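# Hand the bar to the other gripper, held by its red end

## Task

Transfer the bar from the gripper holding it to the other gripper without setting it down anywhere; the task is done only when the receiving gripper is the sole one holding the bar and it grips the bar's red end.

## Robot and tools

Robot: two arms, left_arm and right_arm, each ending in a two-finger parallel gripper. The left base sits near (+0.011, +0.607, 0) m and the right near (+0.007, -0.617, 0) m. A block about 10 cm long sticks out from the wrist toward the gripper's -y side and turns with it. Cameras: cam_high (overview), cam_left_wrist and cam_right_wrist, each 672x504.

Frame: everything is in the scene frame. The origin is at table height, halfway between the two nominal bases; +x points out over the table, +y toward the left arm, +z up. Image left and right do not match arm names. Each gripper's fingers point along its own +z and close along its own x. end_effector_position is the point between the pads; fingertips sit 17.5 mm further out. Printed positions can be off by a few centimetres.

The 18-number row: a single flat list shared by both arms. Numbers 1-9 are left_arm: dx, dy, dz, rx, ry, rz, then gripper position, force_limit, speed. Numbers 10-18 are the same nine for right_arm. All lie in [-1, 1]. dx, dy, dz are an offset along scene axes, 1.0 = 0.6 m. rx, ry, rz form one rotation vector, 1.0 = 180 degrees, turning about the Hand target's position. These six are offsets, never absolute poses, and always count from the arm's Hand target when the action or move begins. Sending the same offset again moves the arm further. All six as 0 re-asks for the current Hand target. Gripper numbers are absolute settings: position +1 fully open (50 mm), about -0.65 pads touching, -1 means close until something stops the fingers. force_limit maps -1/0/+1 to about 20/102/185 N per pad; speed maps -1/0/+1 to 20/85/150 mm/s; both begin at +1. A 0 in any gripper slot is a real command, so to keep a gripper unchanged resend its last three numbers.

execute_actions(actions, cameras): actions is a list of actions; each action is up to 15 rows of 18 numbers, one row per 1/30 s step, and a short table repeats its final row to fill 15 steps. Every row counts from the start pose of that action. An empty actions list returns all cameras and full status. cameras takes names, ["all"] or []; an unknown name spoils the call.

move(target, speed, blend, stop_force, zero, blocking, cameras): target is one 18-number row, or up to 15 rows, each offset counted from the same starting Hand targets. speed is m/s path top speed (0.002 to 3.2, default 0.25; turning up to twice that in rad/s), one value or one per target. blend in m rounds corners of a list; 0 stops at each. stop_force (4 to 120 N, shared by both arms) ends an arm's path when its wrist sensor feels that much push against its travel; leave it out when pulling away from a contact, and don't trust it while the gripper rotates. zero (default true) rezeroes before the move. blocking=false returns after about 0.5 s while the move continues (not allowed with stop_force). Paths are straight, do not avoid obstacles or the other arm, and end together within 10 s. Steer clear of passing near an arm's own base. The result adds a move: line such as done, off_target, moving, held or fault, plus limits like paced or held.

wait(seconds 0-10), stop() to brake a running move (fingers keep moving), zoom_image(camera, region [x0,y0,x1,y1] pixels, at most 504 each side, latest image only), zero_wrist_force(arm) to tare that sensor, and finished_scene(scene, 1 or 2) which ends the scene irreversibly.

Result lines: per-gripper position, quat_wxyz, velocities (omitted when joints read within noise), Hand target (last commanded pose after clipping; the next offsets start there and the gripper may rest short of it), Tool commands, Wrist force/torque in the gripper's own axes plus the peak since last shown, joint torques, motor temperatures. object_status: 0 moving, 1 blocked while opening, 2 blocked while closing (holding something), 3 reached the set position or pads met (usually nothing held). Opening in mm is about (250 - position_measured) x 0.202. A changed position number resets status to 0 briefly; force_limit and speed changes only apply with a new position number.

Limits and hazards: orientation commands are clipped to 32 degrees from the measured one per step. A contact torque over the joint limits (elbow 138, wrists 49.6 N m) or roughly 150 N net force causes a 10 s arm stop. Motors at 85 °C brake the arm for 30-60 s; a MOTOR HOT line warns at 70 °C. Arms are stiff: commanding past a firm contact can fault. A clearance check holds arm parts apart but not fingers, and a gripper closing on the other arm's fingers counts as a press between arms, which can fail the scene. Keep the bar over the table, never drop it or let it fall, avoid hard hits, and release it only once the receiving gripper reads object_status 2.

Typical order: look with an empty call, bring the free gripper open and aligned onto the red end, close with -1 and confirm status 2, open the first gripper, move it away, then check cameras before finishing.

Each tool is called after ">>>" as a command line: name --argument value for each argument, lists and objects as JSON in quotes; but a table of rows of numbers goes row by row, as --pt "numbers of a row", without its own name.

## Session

>>> execute_actions --actions '[]'

>>> zoom_image --camera "cam_high" --region '[340, 100, 500, 260]'

>>> zoom_image --camera "cam_high" --region '[240, 20, 400, 180]'

Scene clock: 0.00 s.
left_arm: end_effector_position=(+0.4277, -0.0515, +0.2008) position_measured=157 object_status=3 end_effector_quat_wxyz=(+0.137, +0.928, -0.347, +0.020) | right_arm: end_effector_position=(+0.6358, -0.6376, +0.1905) position_measured=3 object_status=3 end_effector_quat_wxyz=(+0.000, +0.718, +0.696, +0.000)
Joint positions: left_arm=[-1.193 -1.37 1.991 -2.421 -1.728 1.094] | right_arm=[3.422 -1.585 -2.144 -0.983 1.571 0.28]
Joint velocities: within noise
Joint torques (N m): no reading
Motor temperatures (°C): left_arm=[37 38 31 35 37 40] | right_arm=[37 34 33 40 46 37]
Wrist force (N): no reading
Wrist torque (N m): no reading
Wrist force, peak (N): no reading
Hand target: left_arm +0.4277, -0.0515, +0.2008; +0.137, +0.928, -0.347, +0.020 | right_arm +0.6358, -0.6376, +0.1905; +0.000, +0.718, +0.696, +0.000
Tool commands: left_gripper/position=-0.192157 left_gripper/force_limit=+1.0 left_gripper/speed=+1.0 right_gripper/position=+1.0 right_gripper/force_limit=+1.0 right_gripper/speed=+1.0

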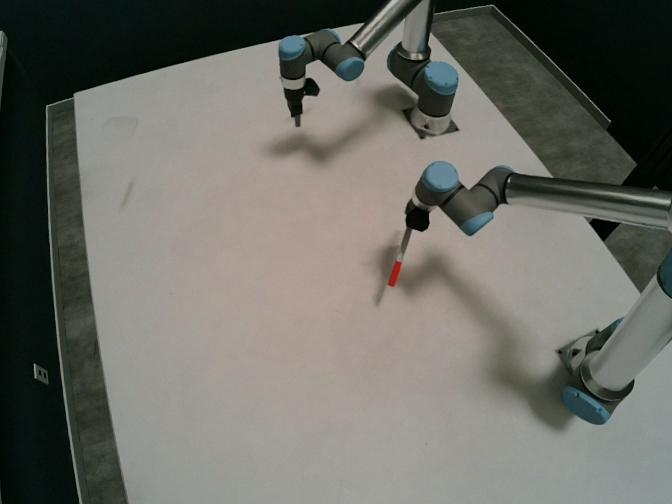

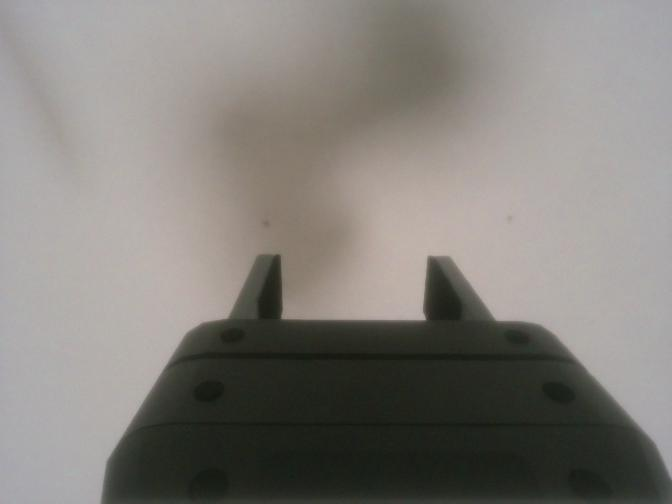

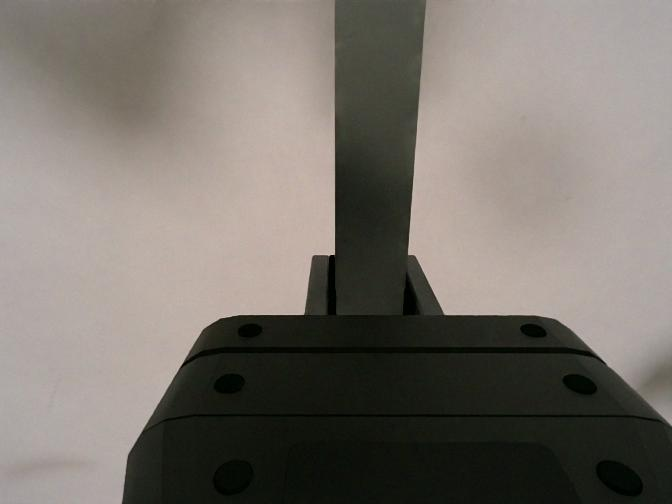

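Scaled by 3.150 from the camera's 672x504 image, which has a finer 960x720 frame.

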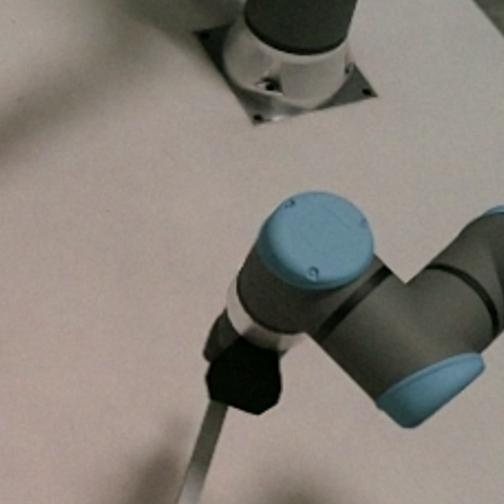

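Scaled by 3.150 from the camera's 672x504 image, which has a finer 960x720 frame.

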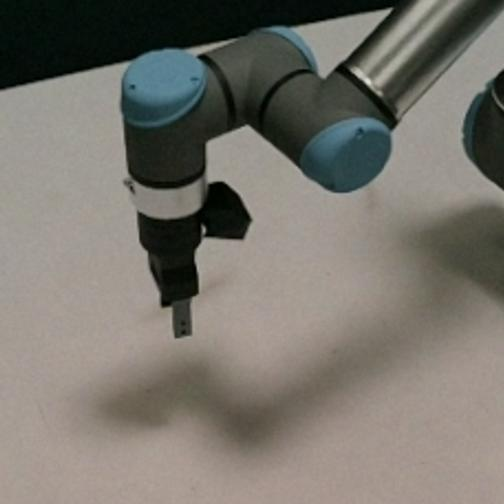

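>>> move --pt "0.3712 0.2167 0.22 0.037 -0.057 -0.773 -0.192157 1 1 -0.125 0.596 0.45 0 0 0.5 1 1 1" --pt "0.3712 0.2167 0.22 0.037 -0.057 -0.773 -0.192157 1 1 -0.125 0.776 0.31 0 0 0.5 1 1 1" --speed '[0.5,0.3]' --cameras '["all"]'

>>> zoom_image --camera "cam_high" --region '[300, 110, 440, 250]'

Scene clock: 4.07 s.
left_arm: end_effector_position=(+0.6504, +0.0785, +0.3329) position_measured=157 object_status=3 end_effector_quat_wxyz=(-0.001, +0.000, +0.997, +0.072) | right_arm: end_effector_position=(+0.5608, -0.1721, +0.3766) position_measured=3 object_status=3 end_effector_quat_wxyz=(+0.000, +0.016, +1.000, +0.000)
Joint positions: left_arm=[-0.951 -1.297 1.546 -1.702 -1.486 3.774] | right_arm=[4.099 -1.591 -1.781 -1.34 1.571 -0.614]
Joint torques (N m): left_arm=[-11.67 -59.13 -39.17 -3.11 -3.88 2.96] | right_arm=[12.08 39.66 57.06 7.02 -2.54 1.08]
Wrist force (N): left_arm=[-0.6 0.0 0.0] | right_arm=[0.3 -0.3 0.6]
Wrist torque (N m): left_arm=[0.05 0.08 -0.06] | right_arm=[-0.04 -0.02 0.31]
Wrist force, peak (N): left_arm=[-0.8 1.1 0.8] | right_arm=[-0.5 -4.0 -3.0]
Hand target: left_arm +0.6504, +0.0785, +0.3328; -0.001, +0.000, +0.997, +0.072 | right_arm +0.5608, -0.1720, +0.3765; +0.000, +0.016, +1.000, +0.000
Off the commanded pose: left_arm 0.000 m, 0 deg | right_arm 0.000 m, 0 deg.
move: done

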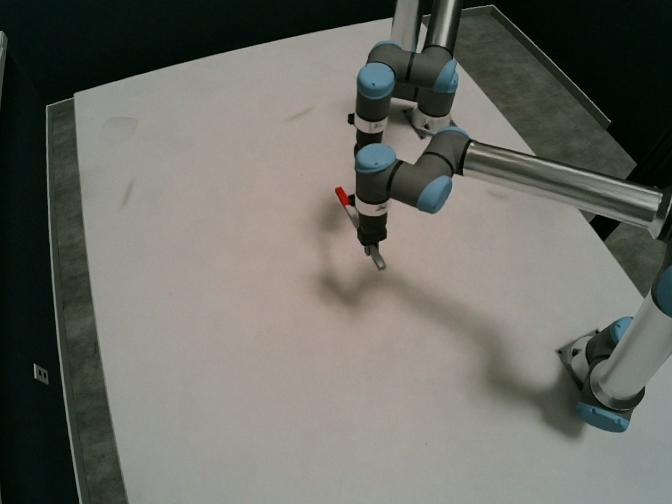

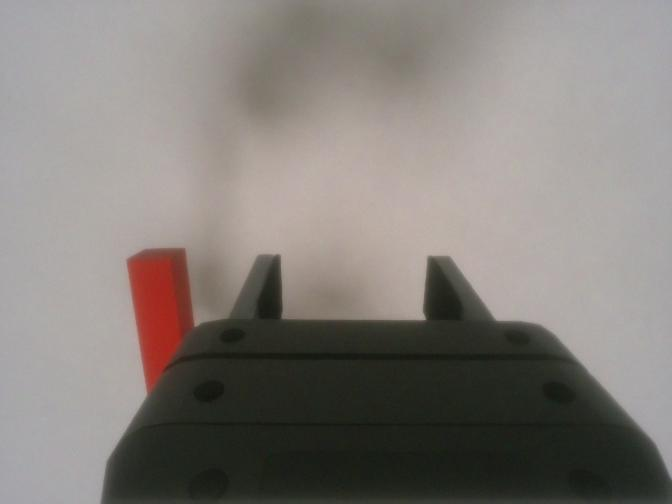

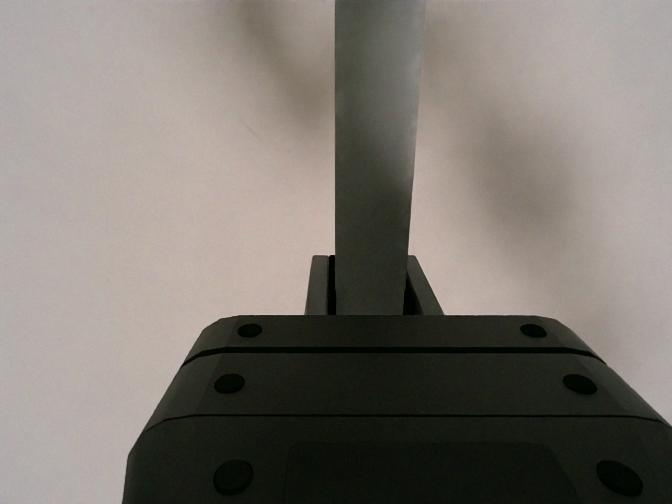

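Scaled by 3.600 from the camera's 672x504 image, which has a finer 960x720 frame.

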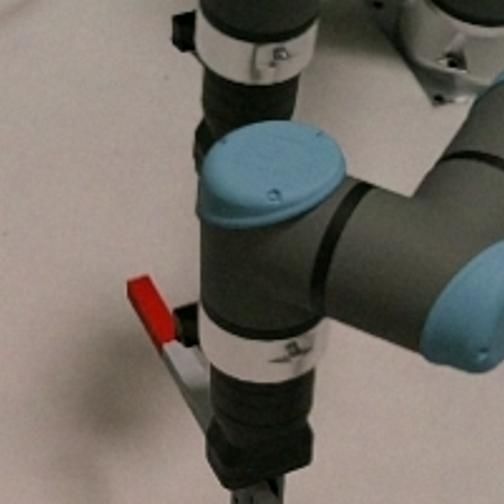

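>>> move --target '[0,0,0,0,0,0,-0.192157,1,1,0.1503,0,-0.015,0,0,0,1,1,1]' --speed 0.25 --cameras '["all"]'

>>> zoom_image --camera "cam_high" --region '[270, 120, 410, 260]'

Scene clock: 5.07 s.
left_arm: end_effector_position=(+0.6504, +0.0785, +0.3328) position_measured=157 object_status=3 end_effector_quat_wxyz=(-0.001, +0.000, +0.997, +0.072) | right_arm: end_effector_position=(+0.6509, -0.1720, +0.3675) position_measured=3 object_status=3 end_effector_quat_wxyz=(+0.000, +0.016, +1.000, +0.000)
Joint positions: left_arm=[-0.951 -1.297 1.546 -1.702 -1.486 3.774] | right_arm=[4.003 -1.714 -1.663 -1.335 1.571 -0.709]
Joint torques (N m): left_arm=[-11.01 -57.34 -40.52 -2.88 -3.87 3.12] | right_arm=[-10.13 51.77 54.79 4.14 1.79 -0.46]
Wrist force (N): left_arm=[-0.1 0.1 -0.3] | right_arm=[0.1 -0.4 0.7]
Wrist torque (N m): left_arm=[0.07 -0.01 -0.05] | right_arm=[-0.04 0.05 -0.04]
Wrist force, peak (N): left_arm=[-0.4 0.2 -0.6] | right_arm=[4.1 -0.2 0.3]
Hand target: left_arm +0.6504, +0.0785, +0.3328; -0.001, +0.000, +0.997, +0.072 | right_arm +0.6510, -0.1720, +0.3675; +0.000, +0.016, +1.000, +0.000
Off the commanded pose: left_arm 0.000 m, 0 deg | right_arm 0.000 m, 0 deg.
move: done

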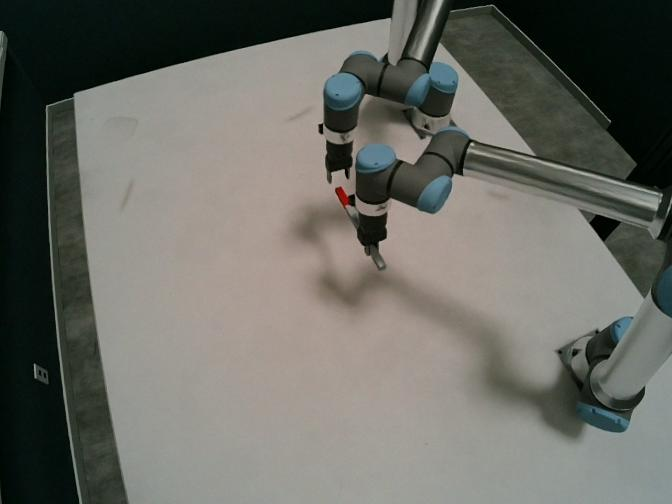

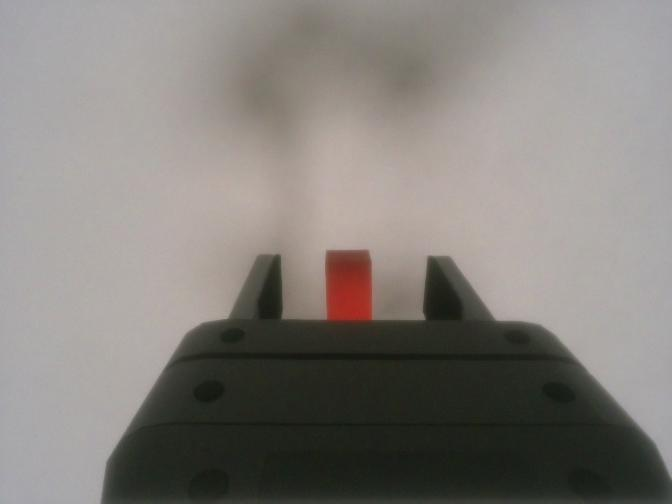

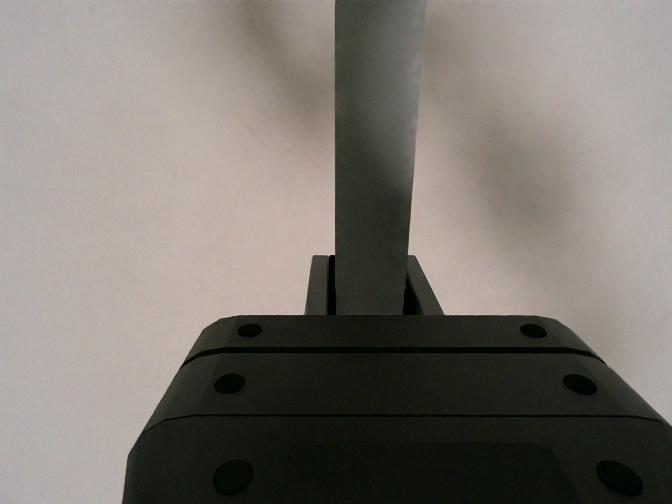

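Scaled by 3.600 from the camera's 672x504 image, which has a finer 960x720 frame.

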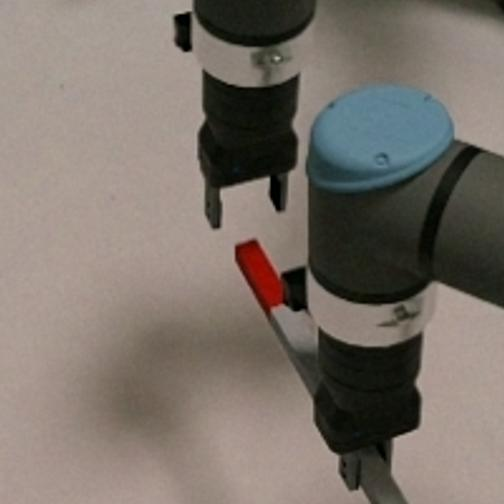

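>>> move --pt "0 0 0 0 0 0 -0.192157 1 1 0 0.052 -0.097 0 0 0 1 1 1" --speed 0.12 --stop_force 12 --cameras '["cam_high","cam_left_wrist"]'

>>> zoom_image --camera "cam_high" --region '[270, 120, 410, 260]'

Scene clock: 6.83 s.
left_arm: end_effector_position=(+0.6504, +0.0785, +0.3328) position_measured=157 object_status=3 end_effector_quat_wxyz=(-0.001, +0.000, +0.997, +0.072) | right_arm: end_effector_position=(+0.6510, -0.1408, +0.3094) position_measured=3 object_status=3 end_effector_quat_wxyz=(+0.000, +0.016, +1.000, +0.000)
Joint positions: left_arm=[-0.951 -1.297 1.546 -1.702 -1.486 3.774] | right_arm=[4.03 -1.77 -1.702 -1.24 1.571 -0.682]
Joint torques (N m): left_arm=[-13.91 -56.75 -40 -3.24 -3.54 2.88] | right_arm=[-9.29 62.45 58.45 7.47 -1.94 -1.72]
Wrist force (N): left_arm=[-0.6 0.0 -0.4] | right_arm=[-0.1 -0.6 0.2]
Wrist torque (N m): left_arm=[0.05 0.07 -0.06] | right_arm=[-0.05 0.08 0.02]
Wrist force, peak (N): left_arm=[-0.8 -0.2 0.0] | right_arm=[-0.6 -2.1 -2.7]
Hand target: left_arm +0.6504, +0.0785, +0.3328; -0.001, +0.000, +0.997, +0.072 | right_arm +0.6510, -0.1408, +0.3093; +0.000, +0.016, +1.000, +0.000
Off the commanded pose: left_arm 0.000 m, 0 deg | right_arm 0.000 m, 0 deg.
move: done
Images, in order (width x height): cam_high 672x504, cam_left_wrist 672x504.

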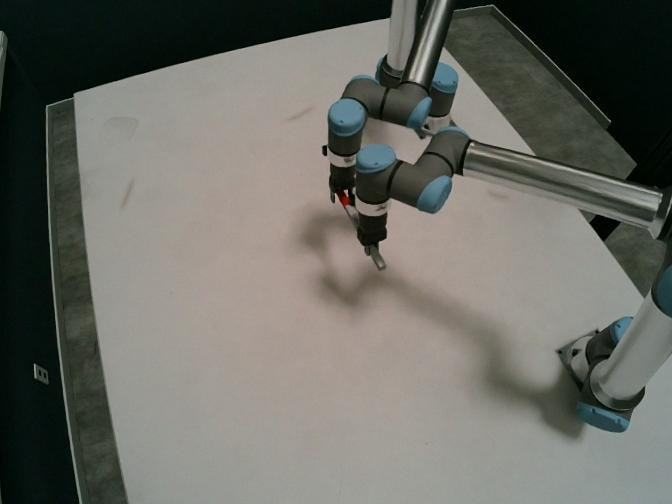

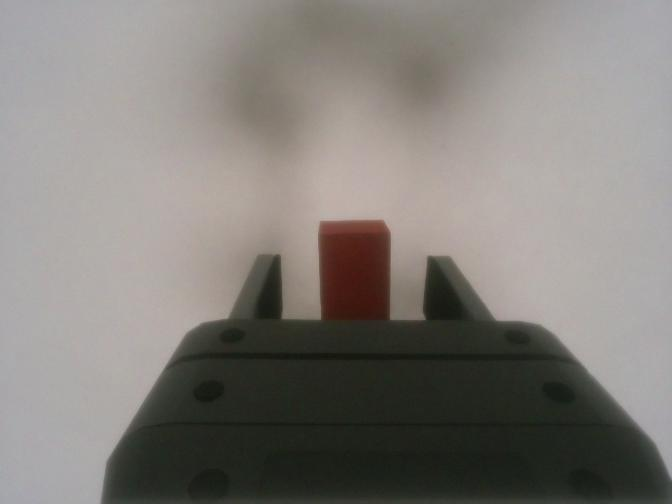

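Scaled by 3.600 from the camera's 672x504 image, which has a finer 960x720 frame.

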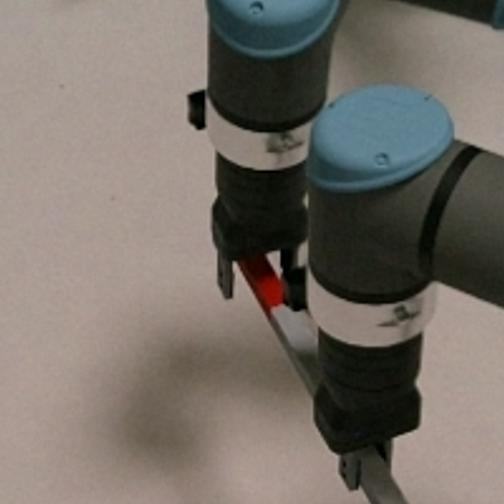

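>>> move --pt "0 0 0 0 0 0 -0.192157 1 1 0 0 -0.012 0 0 0 -1 -0.3 -0.6" --speed 0.1

>>> wait --seconds 0.3

Scene clock: 7.77 s.
left_arm: end_effector_position=(+0.6504, +0.0785, +0.3328) position_measured=157 object_status=3 end_effector_quat_wxyz=(-0.001, +0.000, +0.997, +0.072) | right_arm: end_effector_position=(+0.6509, -0.1408, +0.3020) position_measured=152 object_status=0 end_effector_quat_wxyz=(+0.000, +0.016, +1.000, +0.000)
Joint positions: left_arm=[-0.952 -1.297 1.546 -1.702 -1.486 3.774] | right_arm=[4.03 -1.774 -1.711 -1.227 1.571 -0.682]
Joint torques (N m): left_arm=[-8.26 -57.84 -40.52 -2.87 -3.18 1.94] | right_arm=[-5.06 68.77 54.78 2.72 -1.3 0.02]
Wrist force (N): left_arm=[-3.4 -2.0 -0.4] | right_arm=[2.9 1.5 0.1]
Wrist torque (N m): left_arm=[-0.01 0.02 0.42] | right_arm=[0.04 -0.05 -1.07]
Wrist force, peak (N): left_arm=[-3.4 -2.0 -0.4] | right_arm=[2.9 1.5 0.1]
Hand target: left_arm +0.6504, +0.0785, +0.3328; -0.001, +0.000, +0.997, +0.072 | right_arm +0.6510, -0.1408, +0.3021; +0.000, +0.016, +1.000, +0.000
Off the commanded pose: left_arm 0.000 m, 0 deg | right_arm 0.000 m, 0 deg.
move: done

Scene clock: 8.07 s.
left_arm: end_effector_position=(+0.6504, +0.0785, +0.3328) position_measured=157 object_status=3 end_effector_quat_wxyz=(-0.001, +0.000, +0.997, +0.072) | right_arm: end_effector_position=(+0.6510, -0.1408, +0.3021) position_measured=152 object_status=2 end_effector_quat_wxyz=(+0.000, +0.016, +1.000, +0.000)
Joint positions: left_arm=[-0.952 -1.297 1.546 -1.702 -1.486 3.774] | right_arm=[4.03 -1.774 -1.711 -1.227 1.571 -0.682]
Joint torques (N m): left_arm=[-8.42 -56.55 -41.15 -3.01 -2.58 1.7] | right_arm=[-9.4 73.73 58.09 3.25 -1.47 1.83]
Wrist force (N): left_arm=[-3.4 -0.4 -0.1] | right_arm=[3.1 0.5 0.5]
Wrist torque (N m): left_arm=[0.11 -0.01 0.40] | right_arm=[0.03 -0.06 -1.10]
Wrist force, peak (N): left_arm=[-3.2 -2.2 -0.1] | right_arm=[3.2 1.6 0.2]
Hand target: left_arm +0.6504, +0.0785, +0.3328; -0.001, +0.000, +0.997, +0.072 | right_arm +0.6510, -0.1408, +0.3021; +0.000, +0.016, +1.000, +0.000
Tool commands: left_gripper/position=-0.192157 left_gripper/force_limit=+1.0 left_gripper/speed=+1.0 right_gripper/position=-1.0 right_gripper/force_limit=-0.3 right_gripper/speed=-0.6
Off the commanded pose: left_arm 0.000 m, 0 deg | right_arm 0.000 m, 0 deg.
wait: 0.30 s; at rest by 0.17 s

>>> move --pt "0 0 0 0 0 0 1 1 -0.6 0 0 0 0 0 0 -1 -0.3 -0.6" --pt "0 0.05 0.25 0 0 0 1 1 -0.6 0 0 0 0 0 0 -1 -0.3 -0.6" --speed 0.2 --cameras '["cam_high","cam_left_wrist"]'

Scene clock: 10.30 s.
left_arm: end_effector_position=(+0.6504, +0.1086, +0.4828) position_measured=3 object_status=3 end_effector_quat_wxyz=(-0.001, +0.000, +0.997, +0.072) | right_arm: end_effector_position=(+0.6510, -0.1408, +0.3021) position_measured=152 object_status=2 end_effector_quat_wxyz=(+0.000, +0.016, +1.000, +0.000)
Joint positions: left_arm=[-0.929 -1.361 1.361 -1.456 -1.483 3.796] | right_arm=[4.03 -1.774 -1.711 -1.227 1.571 -0.682]
Joint torques (N m): left_arm=[-10.87 -52.33 -55.47 -3.87 1.39 -2.58] | right_arm=[-2.36 78.17 55.11 6.93 0.68 3.48]
Wrist force (N): left_arm=[-0.5 0.0 -1.0] | right_arm=[0.2 -0.7 1.2]
Wrist torque (N m): left_arm=[0.11 0.03 -0.12] | right_arm=[0.06 0.02 0.05]
Wrist force, peak (N): left_arm=[-0.5 1.4 -5.0] | right_arm=[4.1 0.1 0.7]
Hand target: left_arm +0.6504, +0.1085, +0.4828; -0.001, +0.000, +0.997, +0.072 | right_arm +0.6510, -0.1408, +0.3021; +0.000, +0.016, +1.000, +0.000
Off the commanded pose: left_arm 0.000 m, 0 deg | right_arm 0.000 m, 0 deg.
move: done
Images, in order (width x height): cam_high 672x504, cam_left_wrist 672x504.

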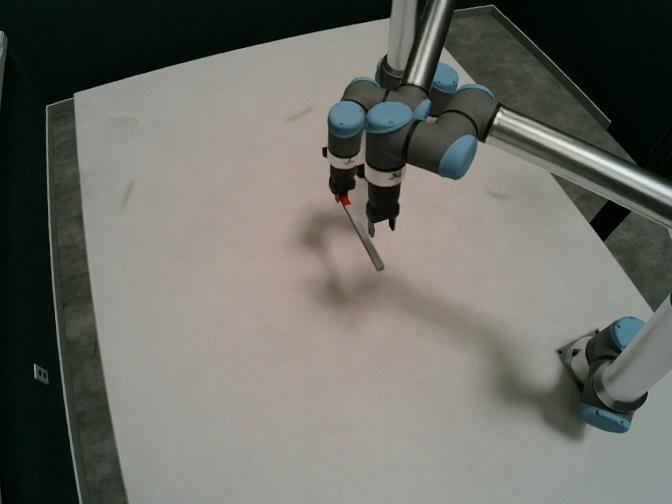

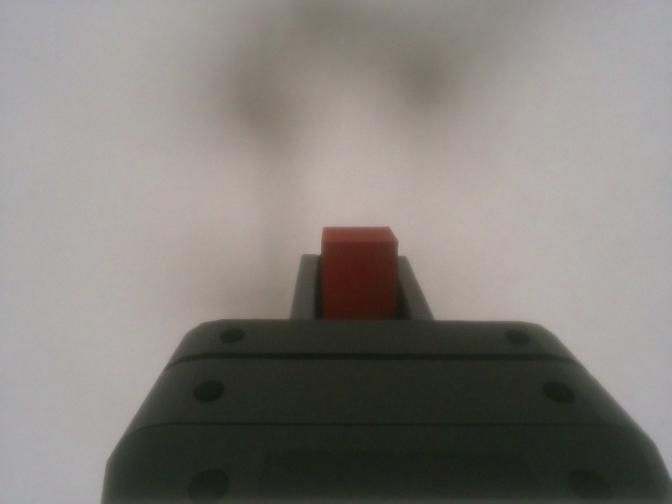

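>>> finished_scene --scene 2

The scene is finished: the task was done.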